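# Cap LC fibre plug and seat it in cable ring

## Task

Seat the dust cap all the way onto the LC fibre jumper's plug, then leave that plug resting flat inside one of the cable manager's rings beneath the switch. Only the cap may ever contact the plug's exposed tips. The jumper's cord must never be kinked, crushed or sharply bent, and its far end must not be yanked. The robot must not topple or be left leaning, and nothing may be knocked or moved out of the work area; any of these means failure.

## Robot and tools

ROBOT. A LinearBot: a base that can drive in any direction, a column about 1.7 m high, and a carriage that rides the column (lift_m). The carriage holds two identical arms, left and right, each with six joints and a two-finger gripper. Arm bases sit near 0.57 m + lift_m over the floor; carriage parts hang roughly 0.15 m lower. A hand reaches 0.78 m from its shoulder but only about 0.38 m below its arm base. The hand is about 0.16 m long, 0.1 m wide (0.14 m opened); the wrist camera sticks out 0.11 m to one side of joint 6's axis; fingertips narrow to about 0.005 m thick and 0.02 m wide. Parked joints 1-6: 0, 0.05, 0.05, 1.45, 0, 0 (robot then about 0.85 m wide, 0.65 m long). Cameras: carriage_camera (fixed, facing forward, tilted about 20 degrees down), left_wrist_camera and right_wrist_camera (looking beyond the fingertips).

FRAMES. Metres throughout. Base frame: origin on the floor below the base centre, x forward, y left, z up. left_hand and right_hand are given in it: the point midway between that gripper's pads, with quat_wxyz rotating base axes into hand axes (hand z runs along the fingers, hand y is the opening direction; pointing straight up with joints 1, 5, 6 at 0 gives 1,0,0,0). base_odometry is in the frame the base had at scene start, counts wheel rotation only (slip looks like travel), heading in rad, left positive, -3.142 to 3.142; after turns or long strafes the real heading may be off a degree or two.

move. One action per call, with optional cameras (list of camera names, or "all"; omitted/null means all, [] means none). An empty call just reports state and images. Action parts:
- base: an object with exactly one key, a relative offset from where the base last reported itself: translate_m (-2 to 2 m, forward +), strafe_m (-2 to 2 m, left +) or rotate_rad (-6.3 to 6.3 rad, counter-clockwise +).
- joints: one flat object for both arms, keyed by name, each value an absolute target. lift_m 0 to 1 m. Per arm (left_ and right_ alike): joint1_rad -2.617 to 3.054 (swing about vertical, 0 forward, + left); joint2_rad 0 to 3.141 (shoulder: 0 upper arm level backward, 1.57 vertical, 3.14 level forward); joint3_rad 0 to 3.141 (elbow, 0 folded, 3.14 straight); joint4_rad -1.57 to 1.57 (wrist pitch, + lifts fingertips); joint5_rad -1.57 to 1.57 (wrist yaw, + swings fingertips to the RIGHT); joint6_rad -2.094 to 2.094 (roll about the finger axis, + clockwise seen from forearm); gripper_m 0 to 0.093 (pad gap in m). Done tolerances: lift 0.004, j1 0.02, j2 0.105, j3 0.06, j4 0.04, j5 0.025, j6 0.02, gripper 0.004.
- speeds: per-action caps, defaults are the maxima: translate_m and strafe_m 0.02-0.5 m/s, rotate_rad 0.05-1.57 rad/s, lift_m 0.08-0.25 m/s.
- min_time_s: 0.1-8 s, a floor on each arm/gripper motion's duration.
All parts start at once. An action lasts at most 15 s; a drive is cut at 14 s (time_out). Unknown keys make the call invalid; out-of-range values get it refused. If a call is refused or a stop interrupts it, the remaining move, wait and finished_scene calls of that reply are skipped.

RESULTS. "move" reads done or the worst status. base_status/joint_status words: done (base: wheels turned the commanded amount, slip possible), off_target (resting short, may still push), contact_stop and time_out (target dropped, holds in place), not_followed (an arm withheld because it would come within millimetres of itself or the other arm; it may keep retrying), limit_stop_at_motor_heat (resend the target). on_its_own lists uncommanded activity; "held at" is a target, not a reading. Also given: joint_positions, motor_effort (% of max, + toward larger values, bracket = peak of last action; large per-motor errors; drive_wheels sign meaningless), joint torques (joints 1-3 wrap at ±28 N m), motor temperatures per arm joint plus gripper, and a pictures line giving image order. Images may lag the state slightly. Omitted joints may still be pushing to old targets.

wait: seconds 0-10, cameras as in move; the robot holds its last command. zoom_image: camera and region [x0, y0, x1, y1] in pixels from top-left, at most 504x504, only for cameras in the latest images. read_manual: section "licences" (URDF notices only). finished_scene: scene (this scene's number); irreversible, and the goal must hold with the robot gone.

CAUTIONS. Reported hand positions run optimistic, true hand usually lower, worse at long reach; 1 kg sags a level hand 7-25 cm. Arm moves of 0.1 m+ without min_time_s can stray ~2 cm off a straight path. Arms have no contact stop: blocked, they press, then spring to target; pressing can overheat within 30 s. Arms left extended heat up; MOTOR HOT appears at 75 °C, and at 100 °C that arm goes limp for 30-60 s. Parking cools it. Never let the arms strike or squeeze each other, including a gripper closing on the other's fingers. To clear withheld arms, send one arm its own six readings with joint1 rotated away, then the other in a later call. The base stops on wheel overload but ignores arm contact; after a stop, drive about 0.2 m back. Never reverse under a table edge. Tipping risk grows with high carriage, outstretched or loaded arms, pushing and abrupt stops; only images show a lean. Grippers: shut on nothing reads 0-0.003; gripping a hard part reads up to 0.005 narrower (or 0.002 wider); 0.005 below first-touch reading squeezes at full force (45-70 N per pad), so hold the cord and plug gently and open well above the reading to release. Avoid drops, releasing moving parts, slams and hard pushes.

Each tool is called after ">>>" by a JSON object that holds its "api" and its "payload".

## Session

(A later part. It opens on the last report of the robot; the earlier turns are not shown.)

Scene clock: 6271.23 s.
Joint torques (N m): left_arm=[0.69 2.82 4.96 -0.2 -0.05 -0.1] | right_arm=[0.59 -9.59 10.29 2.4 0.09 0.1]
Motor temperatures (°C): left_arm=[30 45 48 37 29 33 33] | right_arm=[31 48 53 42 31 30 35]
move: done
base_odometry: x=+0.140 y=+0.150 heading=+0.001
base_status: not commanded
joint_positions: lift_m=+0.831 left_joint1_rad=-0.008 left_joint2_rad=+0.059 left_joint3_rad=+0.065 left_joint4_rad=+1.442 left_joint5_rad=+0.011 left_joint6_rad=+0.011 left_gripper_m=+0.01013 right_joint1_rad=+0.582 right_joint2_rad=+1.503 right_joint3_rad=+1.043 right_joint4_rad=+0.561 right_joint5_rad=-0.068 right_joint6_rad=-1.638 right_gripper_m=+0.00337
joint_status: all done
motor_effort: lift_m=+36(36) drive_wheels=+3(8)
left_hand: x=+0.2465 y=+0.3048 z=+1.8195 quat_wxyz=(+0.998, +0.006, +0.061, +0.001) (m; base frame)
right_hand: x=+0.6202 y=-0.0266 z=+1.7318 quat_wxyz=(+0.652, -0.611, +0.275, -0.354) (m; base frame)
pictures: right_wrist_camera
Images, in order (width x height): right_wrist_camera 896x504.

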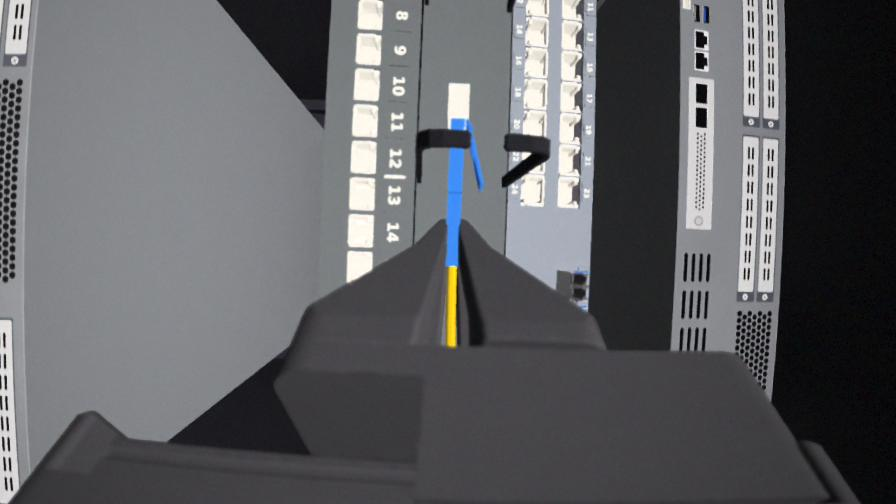

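>>> {"api": "move", "payload": {"joints": {"right_joint1_rad": 0.590, "right_joint2_rad": 1.460, "right_joint3_rad": 1.144, "right_joint4_rad": 0.351, "right_joint5_rad": -0.053, "right_joint6_rad": -1.5605}, "min_time_s": 2.5, "cameras": ["right_wrist_camera", "carriage_camera"]}}

>>> {"api": "zoom_image", "payload": {"camera": "right_wrist_camera", "region": [390, 60, 570, 240]}}

>>> {"api": "zoom_image", "payload": {"camera": "carriage_camera", "region": [410, 150, 600, 240]}}

Scene clock: 6288.03 s.
Joint torques (N m): left_arm=[0.7 2.84 4.92 -0.2 -0.05 -0.09] | right_arm=[0.57 -9.5 10.5 2.44 0.1 0.09]
Motor temperatures (°C): left_arm=[30 45 48 37 29 33 33] | right_arm=[31 47 55 43 31 30 35]
move: done
base_odometry: x=+0.140 y=+0.150 heading=+0.001
base_status: not commanded
joint_positions: lift_m=+0.831 left_joint1_rad=-0.008 left_joint2_rad=+0.059 left_joint3_rad=+0.065 left_joint4_rad=+1.442 left_joint5_rad=+0.011 left_joint6_rad=+0.011 left_gripper_m=+0.01013 right_joint1_rad=+0.584 right_joint2_rad=+1.482 right_joint3_rad=+1.116 right_joint4_rad=+0.367 right_joint5_rad=-0.062 right_joint6_rad=-1.570 right_gripper_m=+0.00334
joint_status: all done
motor_effort: lift_m=+36(36) drive_wheels=+2(7)
left_hand: x=+0.2465 y=+0.3048 z=+1.8195 quat_wxyz=(+0.998, +0.006, +0.061, +0.001) (m; base frame)
right_hand: x=+0.6201 y=-0.0265 z=+1.7304 quat_wxyz=(+0.634, -0.632, +0.315, -0.315) (m; base frame)
pictures: carriage_camera, right_wrist_camera
Images, in order (width x height): carriage_camera 896x504, right_wrist_camera 896x504.

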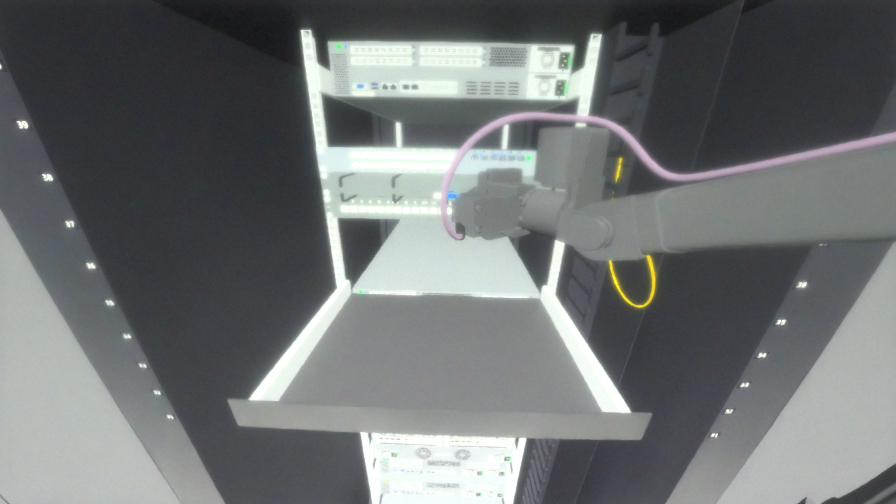

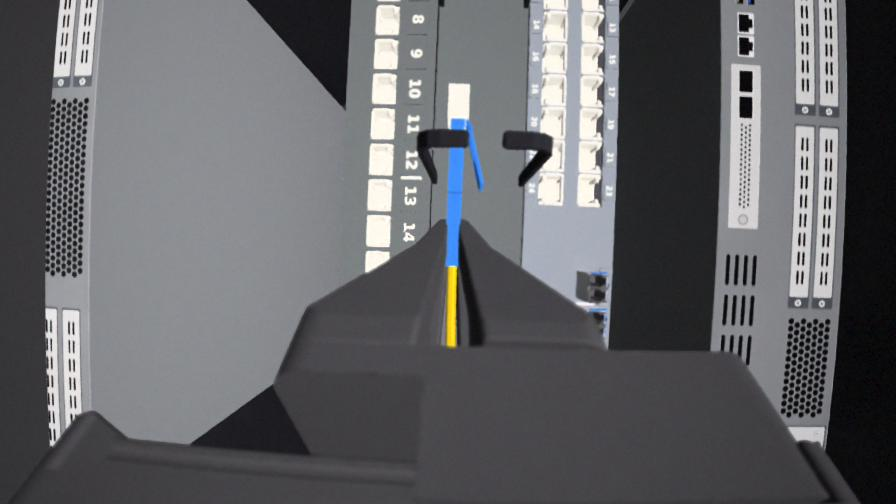

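Scaled by 2.800 from the camera's 896x504 image, which has a finer 1280x720 frame.

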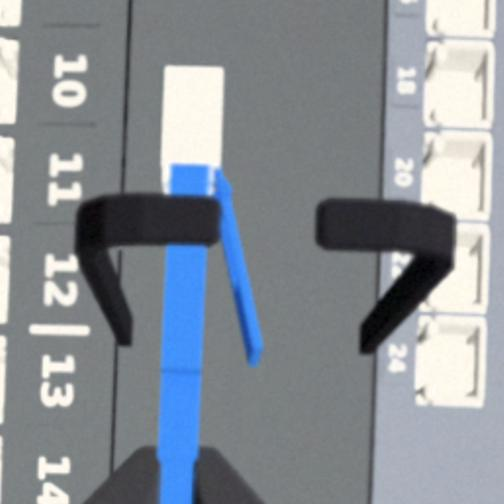

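Scaled by 2.653 from the camera's 896x504 image, which has a finer 1280x720 frame.

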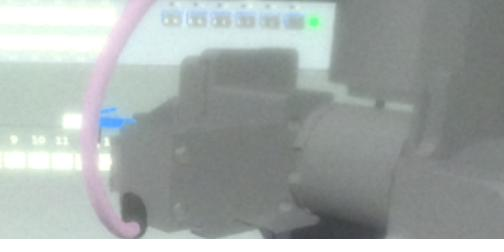

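>>> {"api": "move", "payload": {"joints": {"lift_m": 0.8245}, "speeds": {"lift_m": 0.08}, "cameras": ["right_wrist_camera"]}}

>>> {"api": "zoom_image", "payload": {"camera": "right_wrist_camera", "region": [390, 60, 570, 240]}}

Scene clock: 6307.53 s.
Joint torques (N m): left_arm=[0.7 2.97 5.19 -0.21 -0.04 -0.09] | right_arm=[0.59 -9.16 10.04 2.52 0.09 0.1]
Motor temperatures (°C): left_arm=[30 45 47 36 29 33 33] | right_arm=[31 47 58 46 31 30 35]
move: done
base_odometry: x=+0.140 y=+0.150 heading=+0.001
base_status: not commanded
joint_positions: lift_m=+0.825 left_joint1_rad=-0.008 left_joint2_rad=+0.057 left_joint3_rad=+0.062 left_joint4_rad=+1.442 left_joint5_rad=+0.011 left_joint6_rad=+0.011 left_gripper_m=+0.01013 right_joint1_rad=+0.584 right_joint2_rad=+1.478 right_joint3_rad=+1.122 right_joint4_rad=+0.360 right_joint5_rad=-0.062 right_joint6_rad=-1.569 right_gripper_m=+0.00338
joint_status: all done
motor_effort: lift_m=+34(35) drive_wheels=+5(5)
left_hand: x=+0.2465 y=+0.3048 z=+1.8124 quat_wxyz=(+0.998, +0.006, +0.061, +0.001) (m; base frame)
right_hand: x=+0.6195 y=-0.0271 z=+1.7268 quat_wxyz=(+0.634, -0.631, +0.315, -0.316) (m; base frame)
pictures: right_wrist_camera
Images, in order (width x height): right_wrist_camera 896x504.

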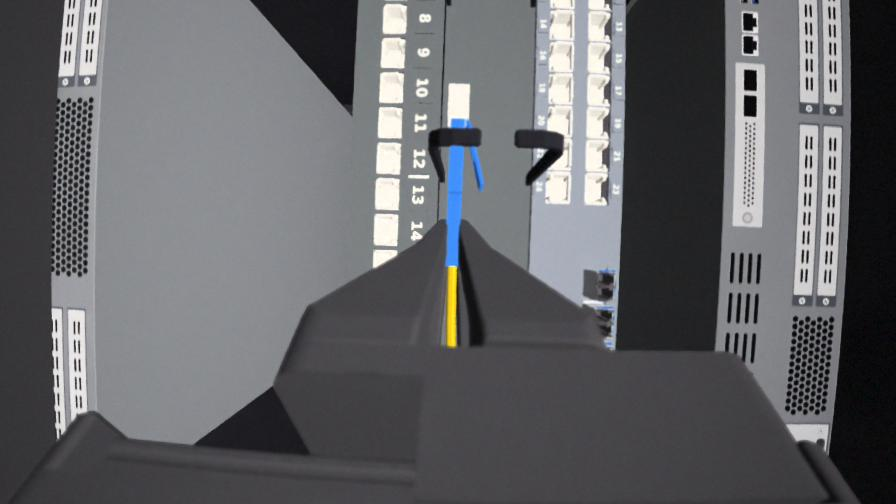

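Scaled by 2.800 from the camera's 896x504 image, which has a finer 1280x720 frame.

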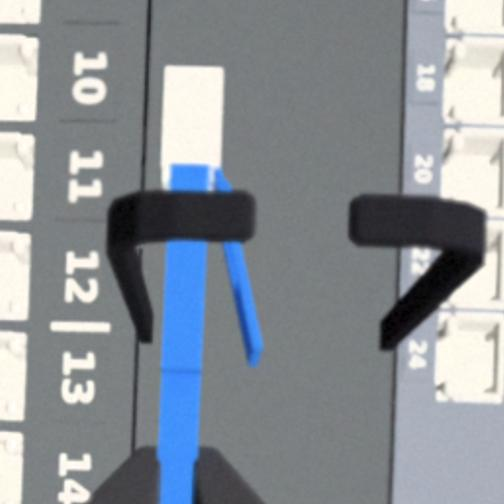

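>>> {"api": "move", "payload": {"joints": {"lift_m": 0.8215}, "speeds": {"lift_m": 0.08}, "cameras": ["right_wrist_camera"]}}

>>> {"api": "zoom_image", "payload": {"camera": "right_wrist_camera", "region": [390, 60, 570, 240]}}

Scene clock: 6315.03 s.
Joint torques (N m): left_arm=[0.66 3.03 5.27 -0.2 -0.05 -0.09] | right_arm=[0.57 -9.01 9.94 2.56 0.09 0.09]
Motor temperatures (°C): left_arm=[30 44 47 36 29 33 33] | right_arm=[31 47 58 46 31 30 35]
move: done
base_odometry: x=+0.140 y=+0.150 heading=+0.001
base_status: not commanded
joint_positions: lift_m=+0.822 left_joint1_rad=-0.008 left_joint2_rad=+0.056 left_joint3_rad=+0.061 left_joint4_rad=+1.442 left_joint5_rad=+0.011 left_joint6_rad=+0.011 left_gripper_m=+0.01013 right_joint1_rad=+0.584 right_joint2_rad=+1.477 right_joint3_rad=+1.123 right_joint4_rad=+0.358 right_joint5_rad=-0.061 right_joint6_rad=-1.569 right_gripper_m=+0.00353
joint_status: all done
motor_effort: lift_m=+34(34) drive_wheels=+4(7)
left_hand: x=+0.2466 y=+0.3048 z=+1.8091 quat_wxyz=(+0.998, +0.006, +0.062, +0.001) (m; base frame)
right_hand: x=+0.6194 y=-0.0272 z=+1.7244 quat_wxyz=(+0.634, -0.631, +0.316, -0.316) (m; base frame)
pictures: right_wrist_camera
Images, in order (width x height): right_wrist_camera 896x504.

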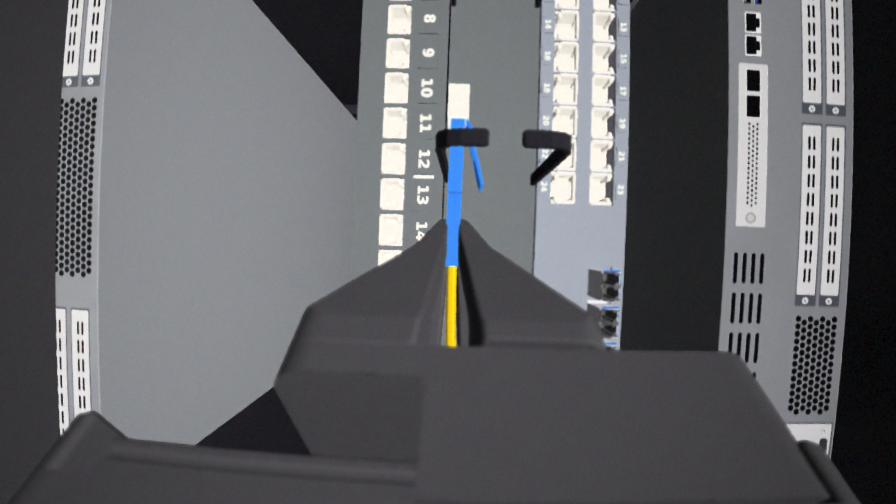

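Scaled by 2.800 from the camera's 896x504 image, which has a finer 1280x720 frame.

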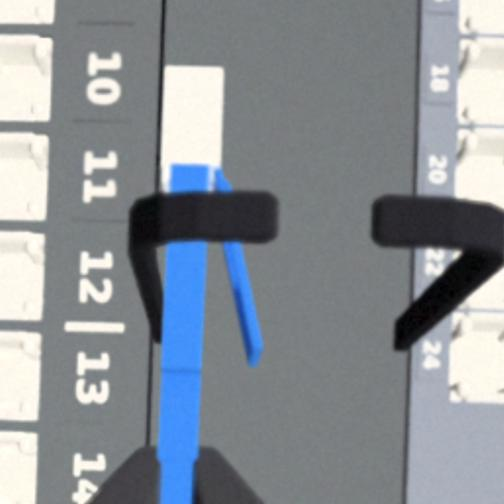

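>>> {"api": "move", "payload": {"joints": {"lift_m": 0.8198}, "speeds": {"lift_m": 0.08}, "cameras": ["right_wrist_camera"]}}

>>> {"api": "zoom_image", "payload": {"camera": "right_wrist_camera", "region": [390, 60, 570, 240]}}

Scene clock: 6321.47 s.
Joint torques (N m): left_arm=[0.69 3.04 5.3 -0.22 -0.04 -0.09] | right_arm=[0.57 -8.92 9.91 2.56 0.09 0.09]
Motor temperatures (°C): left_arm=[30 44 47 36 29 33 33] | right_arm=[31 47 59 46 31 30 35]
move: done
base_odometry: x=+0.140 y=+0.150 heading=+0.001
base_status: not commanded
joint_positions: lift_m=+0.820 left_joint1_rad=-0.008 left_joint2_rad=+0.056 left_joint3_rad=+0.060 left_joint4_rad=+1.443 left_joint5_rad=+0.011 left_joint6_rad=+0.011 left_gripper_m=+0.01013 right_joint1_rad=+0.584 right_joint2_rad=+1.476 right_joint3_rad=+1.123 right_joint4_rad=+0.357 right_joint5_rad=-0.061 right_joint6_rad=-1.569 right_gripper_m=+0.00339
joint_status: all done
motor_effort: lift_m=+33(34) drive_wheels=+5(5)
left_hand: x=+0.2467 y=+0.3048 z=+1.8073 quat_wxyz=(+0.998, +0.006, +0.062, +0.001) (m; base frame)
right_hand: x=+0.6193 y=-0.0273 z=+1.7230 quat_wxyz=(+0.634, -0.631, +0.316, -0.316) (m; base frame)
pictures: right_wrist_camera
Images, in order (width x height): right_wrist_camera 896x504.

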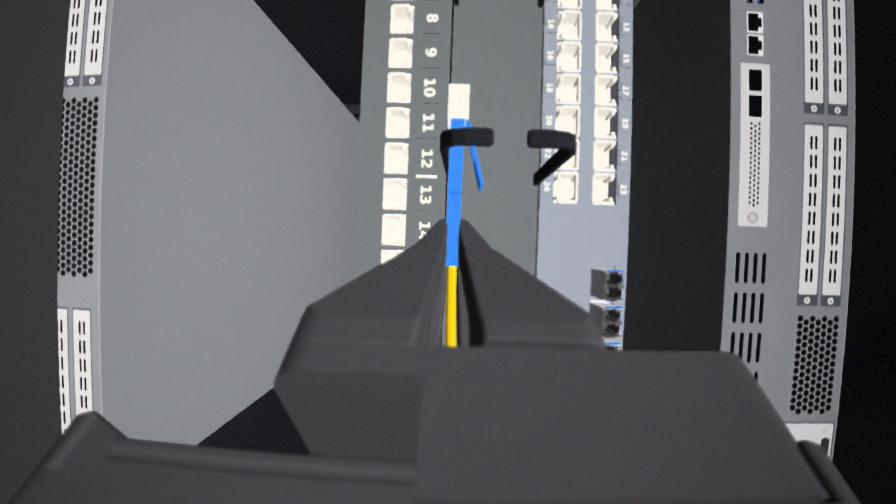

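Scaled by 2.800 from the camera's 896x504 image, which has a finer 1280x720 frame.

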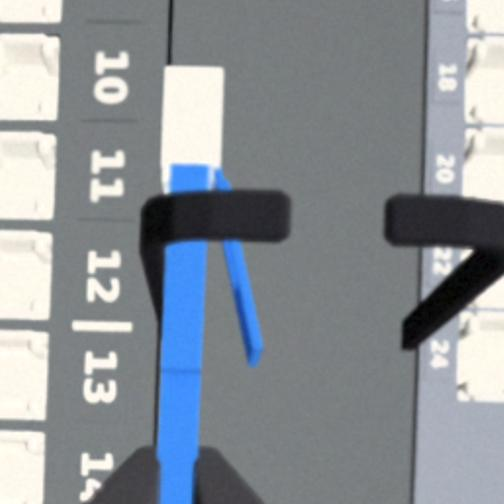

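>>> {"api": "move", "payload": {"joints": {"lift_m": 0.8183}, "speeds": {"lift_m": 0.08}, "cameras": ["right_wrist_camera"]}}

>>> {"api": "zoom_image", "payload": {"camera": "right_wrist_camera", "region": [390, 60, 570, 240]}}

Scene clock: 6325.73 s.
Joint torques (N m): left_arm=[0.68 3.07 5.42 -0.21 -0.04 -0.09] | right_arm=[0.57 -8.88 9.89 2.54 0.08 0.09]
Motor temperatures (°C): left_arm=[30 44 47 36 29 33 33] | right_arm=[31 47 59 46 31 30 35]
move: done
base_odometry: x=+0.140 y=+0.150 heading=+0.001
base_status: not commanded
joint_positions: lift_m=+0.818 left_joint1_rad=-0.008 left_joint2_rad=+0.055 left_joint3_rad=+0.059 left_joint4_rad=+1.443 left_joint5_rad=+0.011 left_joint6_rad=+0.011 left_gripper_m=+0.01013 right_joint1_rad=+0.584 right_joint2_rad=+1.476 right_joint3_rad=+1.124 right_joint4_rad=+0.359 right_joint5_rad=-0.061 right_joint6_rad=-1.569 right_gripper_m=+0.00355
joint_status: all done
motor_effort: lift_m=+33(34) drive_wheels=+5(5)
left_hand: x=+0.2467 y=+0.3048 z=+1.8056 quat_wxyz=(+0.998, +0.006, +0.062, +0.001) (m; base frame)
right_hand: x=+0.6193 y=-0.0274 z=+1.7222 quat_wxyz=(+0.635, -0.630, +0.315, -0.316) (m; base frame)
pictures: right_wrist_camera
Images, in order (width x height): right_wrist_camera 896x504.

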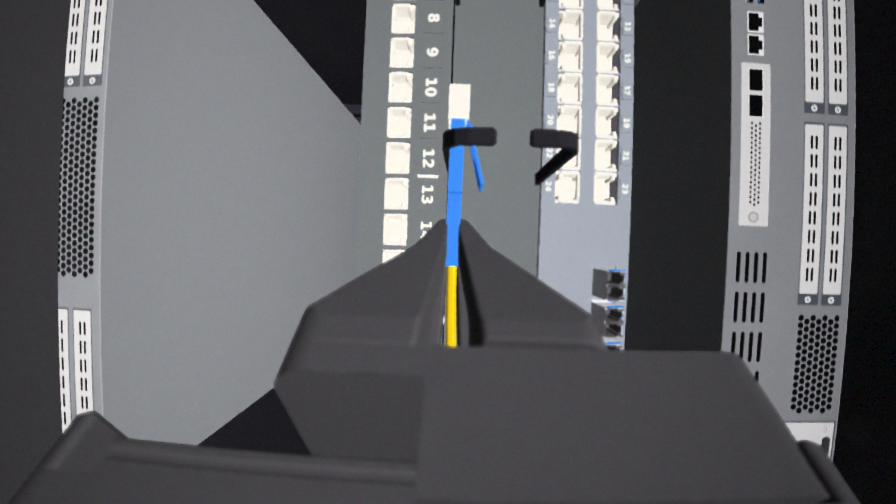

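Scaled by 2.800 from the camera's 896x504 image, which has a finer 1280x720 frame.

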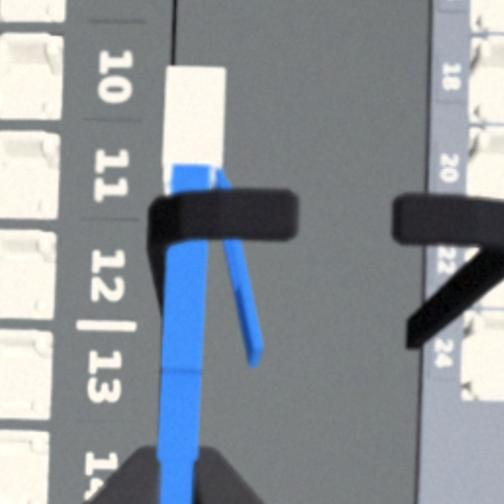

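>>> {"api": "move", "payload": {"joints": {"right_gripper_m": 0.008}, "min_time_s": 3.0, "cameras": ["right_wrist_camera"]}}

>>> {"api": "zoom_image", "payload": {"camera": "right_wrist_camera", "region": [390, 60, 570, 280]}}

Scene clock: 6333.67 s.
Joint torques (N m): left_arm=[0.68 3.07 5.39 -0.22 -0.05 -0.09] | right_arm=[0.57 -8.91 9.88 2.55 0.08 0.09]
Motor temperatures (°C): left_arm=[30 44 47 35 29 33 33] | right_arm=[31 47 60 46 31 30 35]
move: done
base_odometry: x=+0.140 y=+0.150 heading=+0.001
base_status: not commanded
joint_positions: lift_m=+0.818 left_joint1_rad=-0.008 left_joint2_rad=+0.055 left_joint3_rad=+0.059 left_joint4_rad=+1.443 left_joint5_rad=+0.011 left_joint6_rad=+0.011 left_gripper_m=+0.01013 right_joint1_rad=+0.584 right_joint2_rad=+1.476 right_joint3_rad=+1.124 right_joint4_rad=+0.359 right_joint5_rad=-0.061 right_joint6_rad=-1.569 right_gripper_m=+0.00788
joint_status: all done
motor_effort: lift_m=+33(33) drive_wheels=+1(6)
left_hand: x=+0.2467 y=+0.3048 z=+1.8056 quat_wxyz=(+0.998, +0.006, +0.062, +0.001) (m; base frame)
right_hand: x=+0.6193 y=-0.0274 z=+1.7222 quat_wxyz=(+0.635, -0.630, +0.315, -0.316) (m; base frame)
pictures: right_wrist_camera
Images, in order (width x height): right_wrist_camera 896x504.

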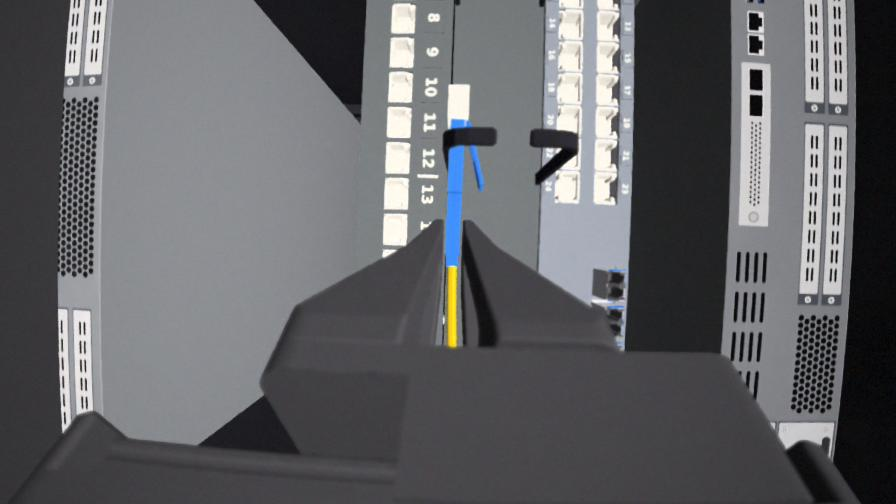

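Scaled by 2.291 from the camera's 896x504 image, which has a finer 1280x720 frame.

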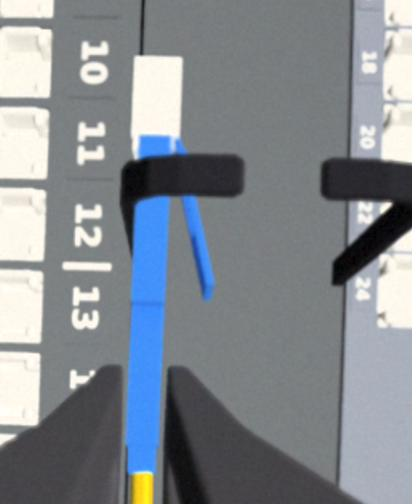

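>>> {"api": "move", "payload": {"joints": {"right_gripper_m": 0.016}, "min_time_s": 3.0, "cameras": ["right_wrist_camera"]}}

>>> {"api": "zoom_image", "payload": {"camera": "right_wrist_camera", "region": [390, 60, 570, 280]}}

Scene clock: 6341.73 s.
Joint torques (N m): left_arm=[0.68 3.07 5.44 -0.22 -0.05 -0.09] | right_arm=[0.57 -8.88 9.88 2.54 0.08 0.09]
Motor temperatures (°C): left_arm=[30 44 47 35 29 33 33] | right_arm=[31 46 60 46 31 30 35]
move: done
base_odometry: x=+0.140 y=+0.150 heading=+0.001
base_status: not commanded
joint_positions: lift_m=+0.818 left_joint1_rad=-0.008 left_joint2_rad=+0.055 left_joint3_rad=+0.059 left_joint4_rad=+1.443 left_joint5_rad=+0.011 left_joint6_rad=+0.011 left_gripper_m=+0.01013 right_joint1_rad=+0.584 right_joint2_rad=+1.476 right_joint3_rad=+1.124 right_joint4_rad=+0.359 right_joint5_rad=-0.061 right_joint6_rad=-1.569 right_gripper_m=+0.01586
joint_status: all done
motor_effort: lift_m=+33(33) drive_wheels=+0(6)
left_hand: x=+0.2467 y=+0.3048 z=+1.8056 quat_wxyz=(+0.998, +0.006, +0.062, +0.001) (m; base frame)
right_hand: x=+0.6193 y=-0.0274 z=+1.7222 quat_wxyz=(+0.635, -0.630, +0.315, -0.316) (m; base frame)
pictures: right_wrist_camera
Images, in order (width x height): right_wrist_camera 896x504.

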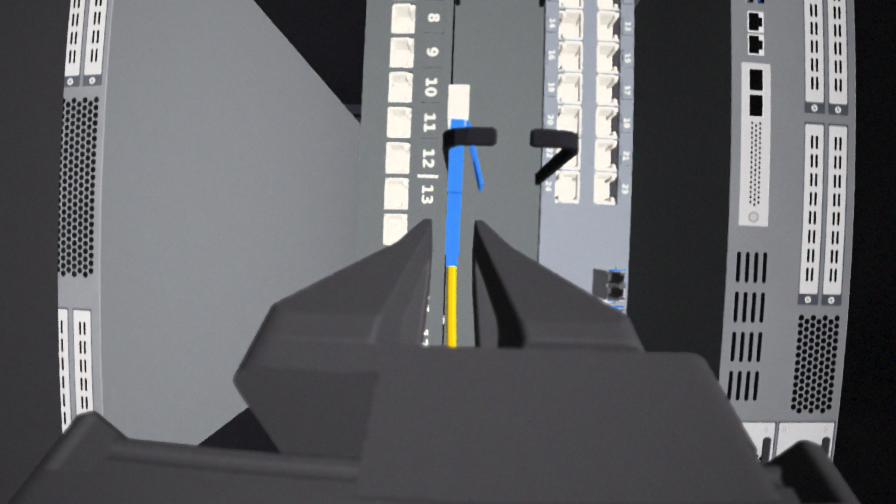

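Scaled by 2.291 from the camera's 896x504 image, which has a finer 1280x720 frame.

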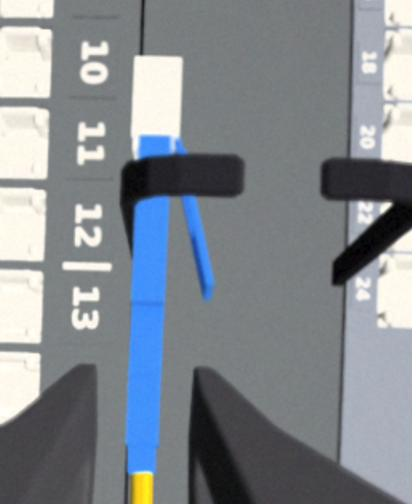

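>>> {"api": "move", "payload": {"joints": {"right_gripper_m": 0.04}, "min_time_s": 2.0, "cameras": []}}

>>> {"api": "move", "payload": {"base": {"translate_m": -0.06}, "speeds": {"translate_m": 0.04}, "cameras": ["right_wrist_camera", "carriage_camera"]}}

Scene clock: 6362.70 s.
Joint torques (N m): left_arm=[0.7 3.07 5.44 -0.21 -0.04 -0.1] | right_arm=[0.55 -8.88 9.89 2.54 0.08 0.08]
Motor temperatures (°C): left_arm=[30 44 47 35 29 33 33] | right_arm=[31 46 61 47 31 30 34]
move: done
base_odometry: x=+0.140 y=+0.150 heading=+0.001
base_status: not commanded
joint_positions: lift_m=+0.818 left_joint1_rad=-0.008 left_joint2_rad=+0.055 left_joint3_rad=+0.059 left_joint4_rad=+1.443 left_joint5_rad=+0.011 left_joint6_rad=+0.011 left_gripper_m=+0.01013 right_joint1_rad=+0.584 right_joint2_rad=+1.476 right_joint3_rad=+1.124 right_joint4_rad=+0.359 right_joint5_rad=-0.061 right_joint6_rad=-1.568 right_gripper_m=+0.03986
joint_status: all done
motor_effort: lift_m=+33(33) drive_wheels=+3(6)
left_hand: x=+0.2467 y=+0.3048 z=+1.8056 quat_wxyz=(+0.998, +0.006, +0.062, +0.001) (m; base frame)
right_hand: x=+0.6193 y=-0.0274 z=+1.7222 quat_wxyz=(+0.635, -0.630, +0.315, -0.316) (m; base frame)
pictures: none
No camera images: "cameras" was empty.

Scene clock: 6364.77 s.
Joint torques (N m): left_arm=[0.69 3.04 5.41 -0.27 -0.04 -0.1] | right_arm=[0.43 -8.75 9.87 2.55 0.06 0.09]
Motor temperatures (°C): left_arm=[30 44 47 35 29 33 33] | right_arm=[31 46 61 47 31 30 34]
move: done
base_odometry: x=+0.080 y=+0.150 heading=+0.001
base_status: done
joint_positions: lift_m=+0.818 left_joint1_rad=-0.008 left_joint2_rad=+0.055 left_joint3_rad=+0.059 left_joint4_rad=+1.448 left_joint5_rad=+0.011 left_joint6_rad=+0.011 left_gripper_m=+0.01013 right_joint1_rad=+0.585 right_joint2_rad=+1.474 right_joint3_rad=+1.124 right_joint4_rad=+0.359 right_joint5_rad=-0.060 right_joint6_rad=-1.568 right_gripper_m=+0.03986
joint_status: not commanded
motor_effort: lift_m=+33(33) drive_wheels=+0(9)
left_hand: x=+0.2455 y=+0.3049 z=+1.8057 quat_wxyz=(+0.998, +0.006, +0.059, +0.001) (m; base frame)
right_hand: x=+0.6186 y=-0.0272 z=+1.7231 quat_wxyz=(+0.636, -0.630, +0.315, -0.316) (m; base frame)
pictures: carriage_camera, right_wrist_camera
Images, in order (width x height): carriage_camera 896x504, right_wrist_camera 896x504.

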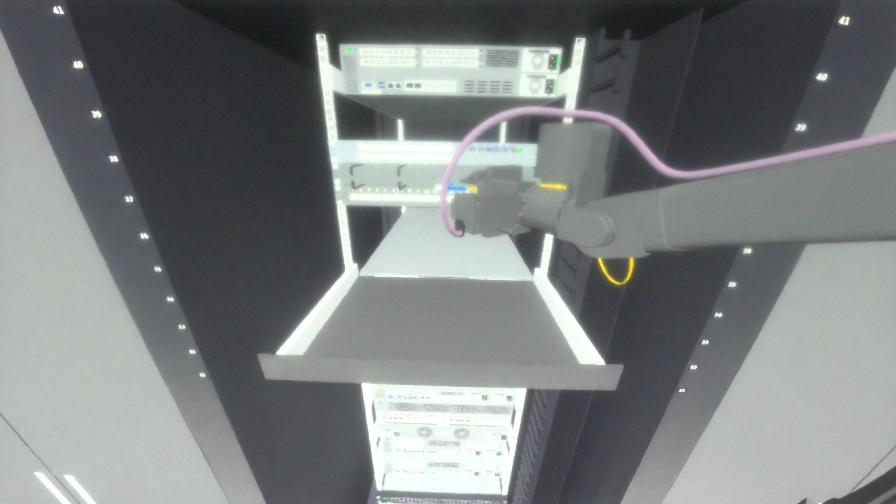

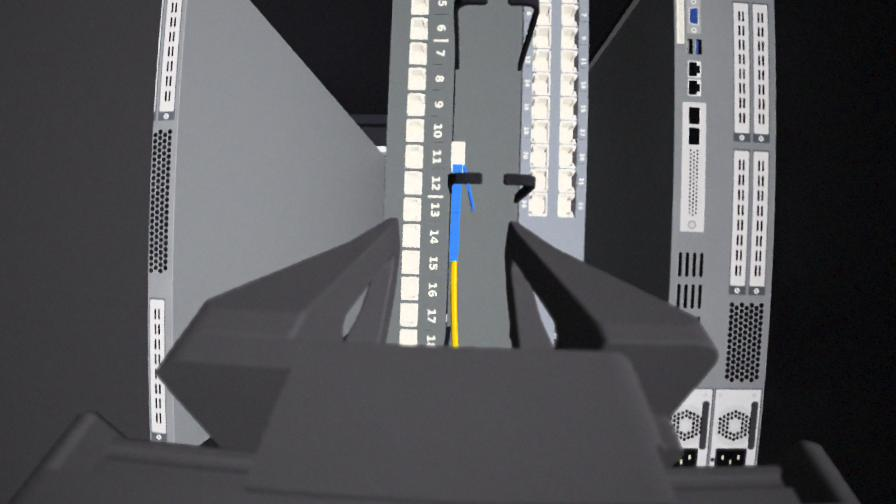

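>>> {"api": "move", "payload": {"cameras": ["carriage_camera", "right_wrist_camera"]}}

Scene clock: 6382.67 s.
Joint torques (N m): left_arm=[0.69 3.08 5.41 -0.28 -0.04 -0.09] | right_arm=[0.44 -8.66 9.89 2.54 0.08 0.08]
Motor temperatures (°C): left_arm=[30 43 47 34 29 33 33] | right_arm=[31 46 61 47 31 30 34]
base_odometry: x=+0.080 y=+0.150 heading=+0.001
base_status: done
joint_positions: lift_m=+0.818 left_joint1_rad=-0.008 left_joint2_rad=+0.055 left_joint3_rad=+0.059 left_joint4_rad=+1.448 left_joint5_rad=+0.011 left_joint6_rad=+0.011 left_gripper_m=+0.01013 right_joint1_rad=+0.585 right_joint2_rad=+1.474 right_joint3_rad=+1.124 right_joint4_rad=+0.359 right_joint5_rad=-0.060 right_joint6_rad=-1.568 right_gripper_m=+0.03986
joint_status: not commanded
motor_effort: lift_m=+33(33) drive_wheels=+1(9)
left_hand: x=+0.2455 y=+0.3049 z=+1.8057 quat_wxyz=(+0.998, +0.006, +0.059, +0.001) (m; base frame)
right_hand: x=+0.6186 y=-0.0272 z=+1.7231 quat_wxyz=(+0.636, -0.630, +0.315, -0.316) (m; base frame)
pictures: carriage_camera, right_wrist_camera
Images, in order (width x height): carriage_camera 896x504, right_wrist_camera 896x504.

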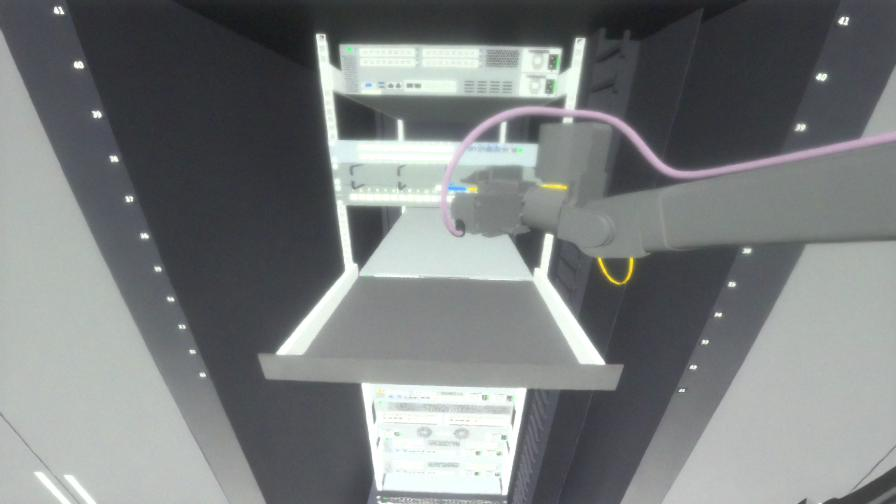

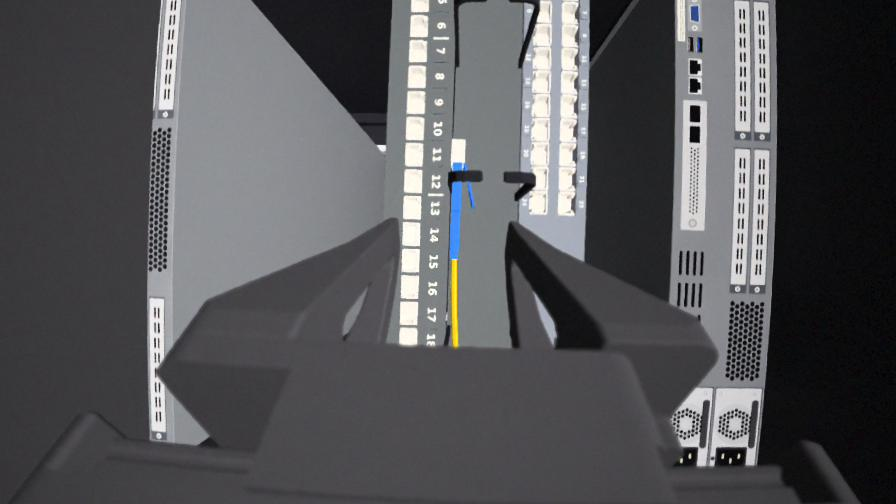

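>>> {"api": "zoom_image", "payload": {"camera": "right_wrist_camera", "region": [390, 110, 560, 350]}}

>>> {"api": "zoom_image", "payload": {"camera": "carriage_camera", "region": [430, 90, 690, 310]}}

Scaled by 2.100 from the camera's 896x504 image, which has a finer 1280x720 frame.

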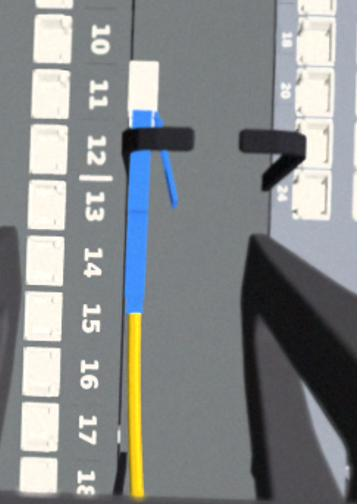

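Scaled by 1.938 from the camera's 896x504 image, which has a finer 1280x720 frame.

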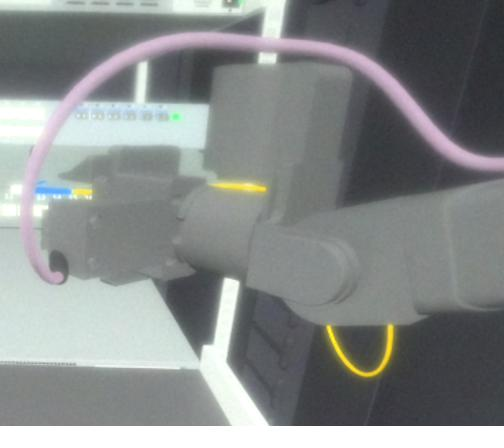

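>>> {"api": "move", "payload": {"base": {"translate_m": -0.1}, "speeds": {"translate_m": 0.05}, "cameras": ["carriage_camera", "right_wrist_camera"]}}

Scene clock: 6397.03 s.
Joint torques (N m): left_arm=[0.7 3.12 5.39 -0.29 -0.05 -0.09] | right_arm=[0.34 -8.66 9.89 2.55 0.06 0.09]
Motor temperatures (°C): left_arm=[30 43 47 34 29 33 32] | right_arm=[31 46 62 48 31 30 34]
move: done
base_odometry: x=-0.020 y=+0.150 heading=+0.001
base_status: done
joint_positions: lift_m=+0.818 left_joint1_rad=-0.008 left_joint2_rad=+0.055 left_joint3_rad=+0.059 left_joint4_rad=+1.449 left_joint5_rad=+0.011 left_joint6_rad=+0.011 left_gripper_m=+0.01013 right_joint1_rad=+0.587 right_joint2_rad=+1.474 right_joint3_rad=+1.124 right_joint4_rad=+0.359 right_joint5_rad=-0.059 right_joint6_rad=-1.568 right_gripper_m=+0.03986
joint_status: not commanded
motor_effort: lift_m=+33(33) drive_wheels=-2(9)
left_hand: x=+0.2454 y=+0.3049 z=+1.8058 quat_wxyz=(+0.998, +0.006, +0.059, +0.001) (m; base frame)
right_hand: x=+0.6183 y=-0.0268 z=+1.7231 quat_wxyz=(+0.636, -0.630, +0.315, -0.316) (m; base frame)
pictures: carriage_camera, right_wrist_camera
Images, in order (width x height): carriage_camera 896x504, right_wrist_camera 896x504.

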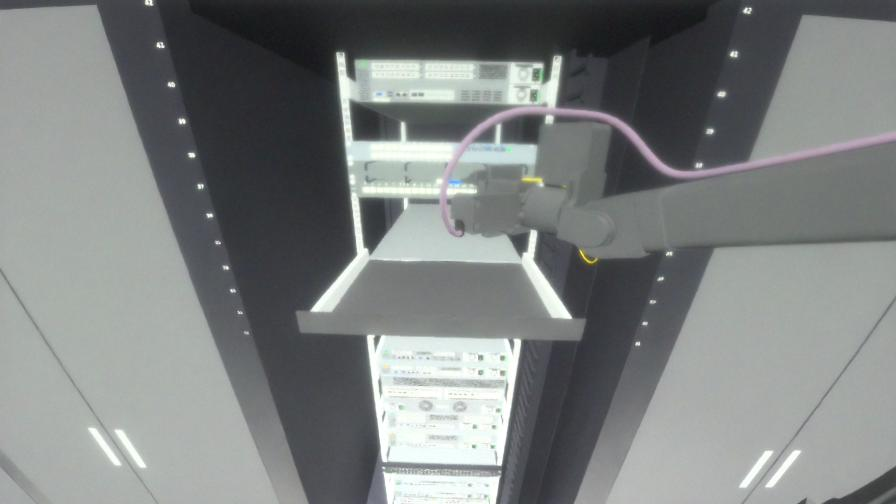

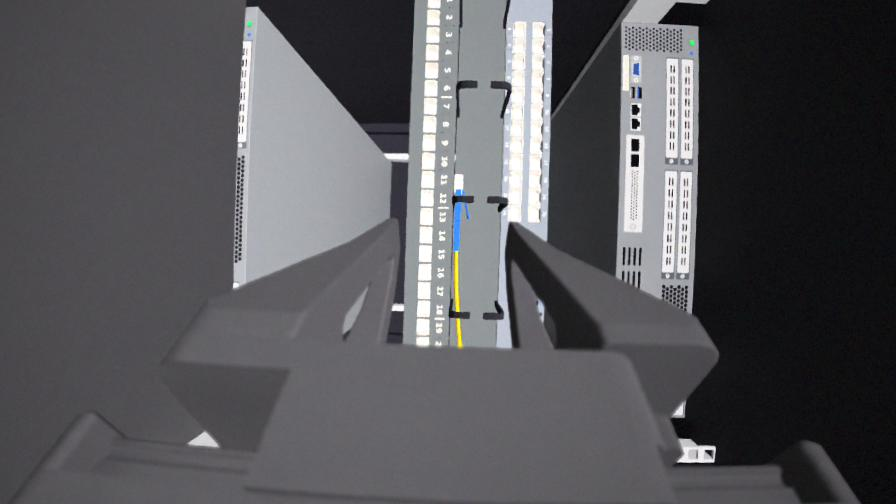

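>>> {"api": "move", "payload": {"base": {"translate_m": -0.12}, "speeds": {"translate_m": 0.08}, "joints": {"right_joint1_rad": 0, "right_joint2_rad": 0.05, "right_joint3_rad": 0.05, "right_joint4_rad": 1.45, "right_joint5_rad": 0, "right_joint6_rad": 0}, "min_time_s": 3.5, "cameras": ["carriage_camera", "right_wrist_camera"]}}

Scene clock: 6409.87 s.
Joint torques (N m): left_arm=[0.68 3.1 5.39 -0.29 -0.02 -0.09] | right_arm=[-0.65 2.86 4.66 -0.09 0.1 0.02]
Motor temperatures (°C): left_arm=[30 43 47 34 29 33 32] | right_arm=[31 46 61 48 31 30 34]
move: done
base_odometry: x=-0.140 y=+0.150 heading=+0.001
base_status: done
joint_positions: lift_m=+0.818 left_joint1_rad=-0.008 left_joint2_rad=+0.055 left_joint3_rad=+0.059 left_joint4_rad=+1.449 left_joint5_rad=+0.010 left_joint6_rad=+0.011 left_gripper_m=+0.01013 right_joint1_rad=+0.006 right_joint2_rad=+0.061 right_joint3_rad=+0.062 right_joint4_rad=+1.440 right_joint5_rad=-0.009 right_joint6_rad=-0.012 right_gripper_m=+0.03986
joint_status: all done
motor_effort: lift_m=+33(33) drive_wheels=-3(11)
left_hand: x=+0.2453 y=+0.3051 z=+1.8058 quat_wxyz=(+0.998, +0.005, +0.059, +0.001) (m; base frame)
right_hand: x=+0.2482 y=-0.3051 z=+1.8063 quat_wxyz=(+0.998, -0.005, +0.064, -0.002) (m; base frame)
pictures: carriage_camera, right_wrist_camera
Images, in order (width x height): carriage_camera 896x504, right_wrist_camera 896x504.

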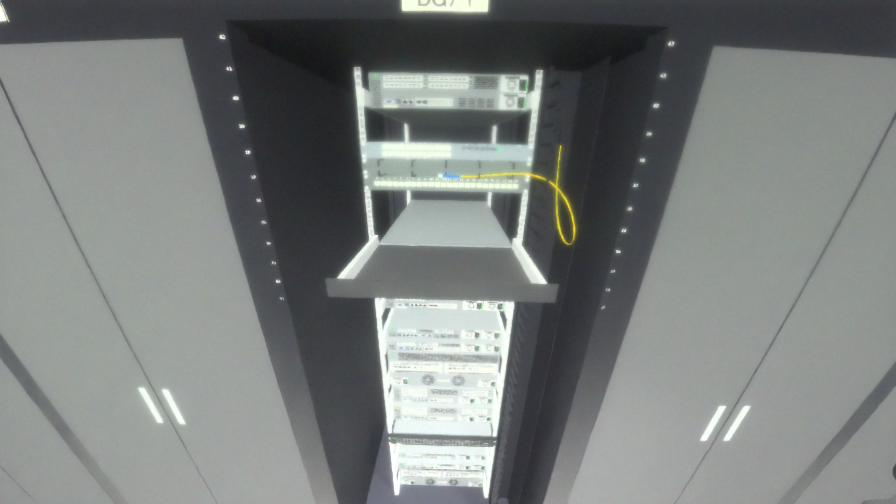

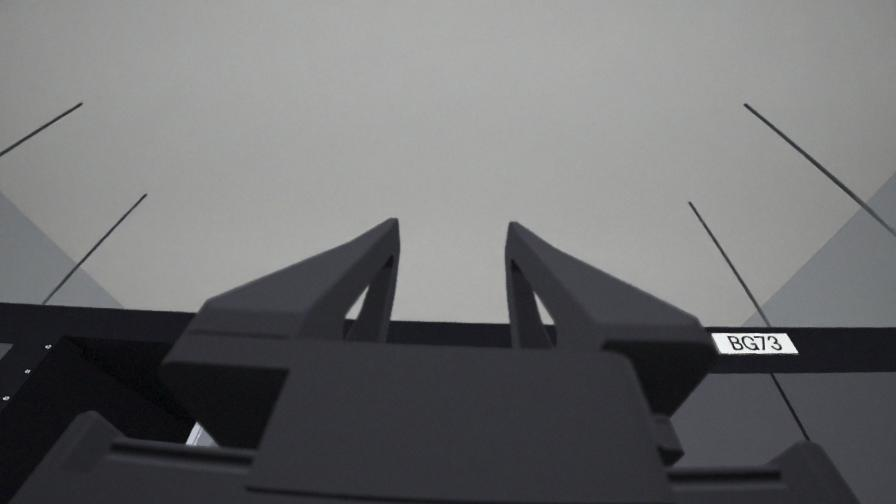

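>>> {"api": "zoom_image", "payload": {"camera": "carriage_camera", "region": [410, 130, 600, 260]}}

>>> {"api": "zoom_image", "payload": {"camera": "carriage_camera", "region": [425, 155, 485, 195]}}

>>> {"api": "zoom_image", "payload": {"camera": "carriage_camera", "region": [530, 130, 600, 260]}}

Scaled by 2.653 from the camera's 896x504 image, which has a finer 1280x720 frame.

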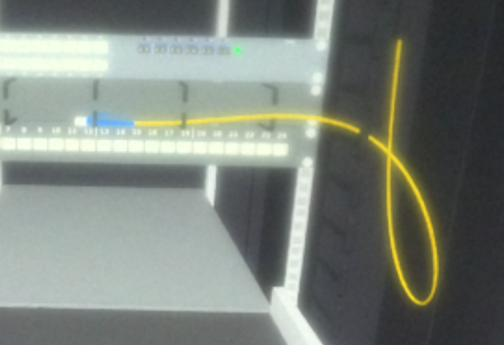

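Scaled by 8.400 from the camera's 896x504 image, which has a finer 1280x720 frame.

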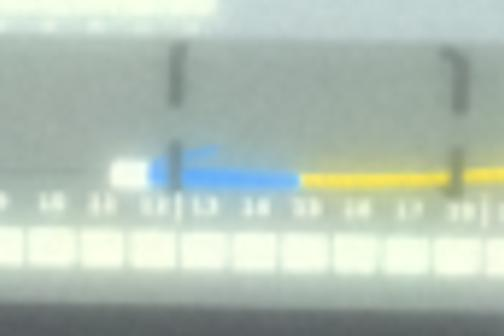

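Scaled by 3.877 from the camera's 896x504 image, which has a finer 1280x720 frame.

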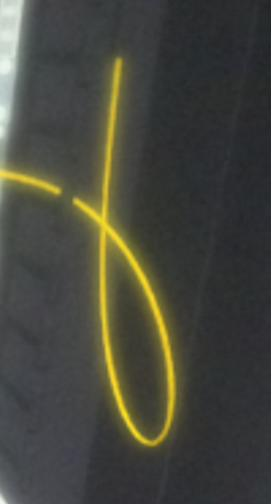

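>>> {"api": "move", "payload": {"base": {"strafe_m": -0.42}, "speeds": {"strafe_m": 0.25}, "cameras": ["carriage_camera"]}}

>>> {"api": "zoom_image", "payload": {"camera": "carriage_camera", "region": [390, 130, 510, 270]}}

Scene clock: 6453.17 s.
Joint torques (N m): left_arm=[0.68 3.08 5.38 -0.29 -0.02 -0.09] | right_arm=[-0.51 2.86 4.7 -0.13 0.06 0]
Motor temperatures (°C): left_arm=[30 42 47 33 29 33 32] | right_arm=[31 42 54 41 31 30 34]
move: done
base_odometry: x=-0.140 y=-0.270 heading=+0.001
base_status: done
joint_positions: lift_m=+0.818 left_joint1_rad=-0.008 left_joint2_rad=+0.055 left_joint3_rad=+0.059 left_joint4_rad=+1.449 left_joint5_rad=+0.008 left_joint6_rad=+0.011 left_gripper_m=+0.01013 right_joint1_rad=+0.004 right_joint2_rad=+0.061 right_joint3_rad=+0.062 right_joint4_rad=+1.443 right_joint5_rad=-0.005 right_joint6_rad=-0.010 right_gripper_m=+0.03986
joint_status: not commanded
motor_effort: lift_m=+33(33) drive_wheels=-1(12)
left_hand: x=+0.2453 y=+0.3053 z=+1.8058 quat_wxyz=(+0.998, +0.005, +0.059, +0.001) (m; base frame)
right_hand: x=+0.2477 y=-0.3059 z=+1.8062 quat_wxyz=(+0.998, -0.003, +0.063, -0.003) (m; base frame)
pictures: carriage_camera
Images, in order (width x height): carriage_camera 896x504.

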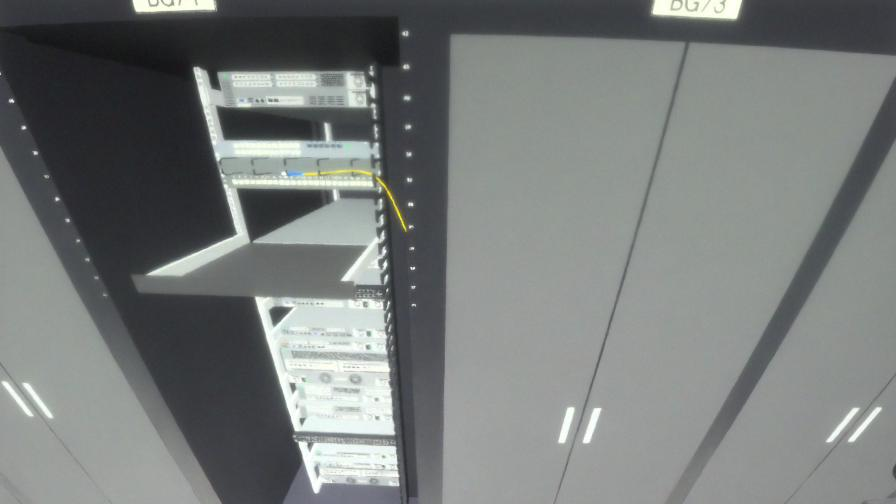

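Scaled by 3.600 from the camera's 896x504 image, which has a finer 1280x720 frame.

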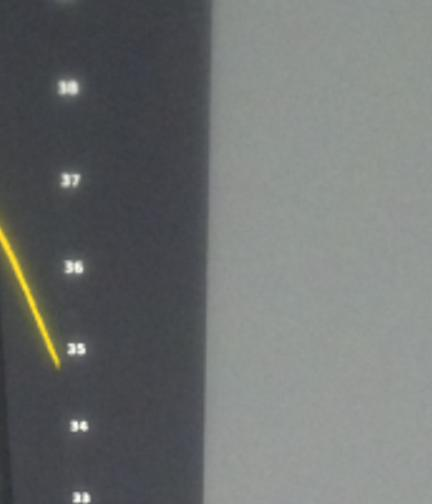

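>>> {"api": "move", "payload": {"base": {"strafe_m": 0.82}, "speeds": {"strafe_m": 0.3}, "cameras": ["carriage_camera"]}}

Scene clock: 6464.33 s.
Joint torques (N m): left_arm=[0.58 3.08 5.41 -0.29 -0.01 -0.09] | right_arm=[-0.43 2.86 4.72 -0.19 0.03 -0.01]
Motor temperatures (°C): left_arm=[30 42 47 33 29 33 32] | right_arm=[31 42 53 40 31 30 34]
move: done
base_odometry: x=-0.141 y=+0.550 heading=+0.001
base_status: done
joint_positions: lift_m=+0.818 left_joint1_rad=-0.006 left_joint2_rad=+0.055 left_joint3_rad=+0.059 left_joint4_rad=+1.449 left_joint5_rad=+0.008 left_joint6_rad=+0.011 left_gripper_m=+0.01013 right_joint1_rad=+0.003 right_joint2_rad=+0.061 right_joint3_rad=+0.062 right_joint4_rad=+1.447 right_joint5_rad=-0.004 right_joint6_rad=-0.009 right_gripper_m=+0.03986
joint_status: not commanded
motor_effort: lift_m=+33(33) drive_wheels=+0(13)
left_hand: x=+0.2453 y=+0.3054 z=+1.8058 quat_wxyz=(+0.998, +0.005, +0.059, +0.002) (m; base frame)
right_hand: x=+0.2469 y=-0.3062 z=+1.8063 quat_wxyz=(+0.998, -0.002, +0.062, -0.003) (m; base frame)
pictures: carriage_camera
Images, in order (width x height): carriage_camera 896x504.

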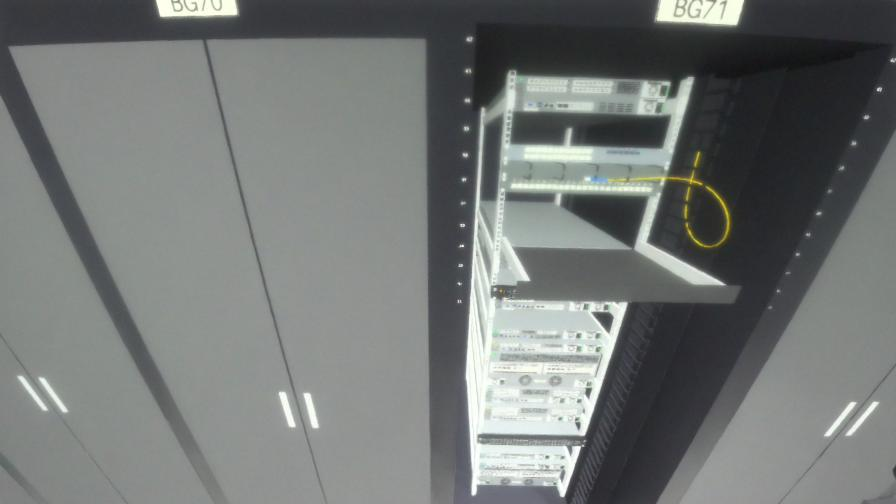

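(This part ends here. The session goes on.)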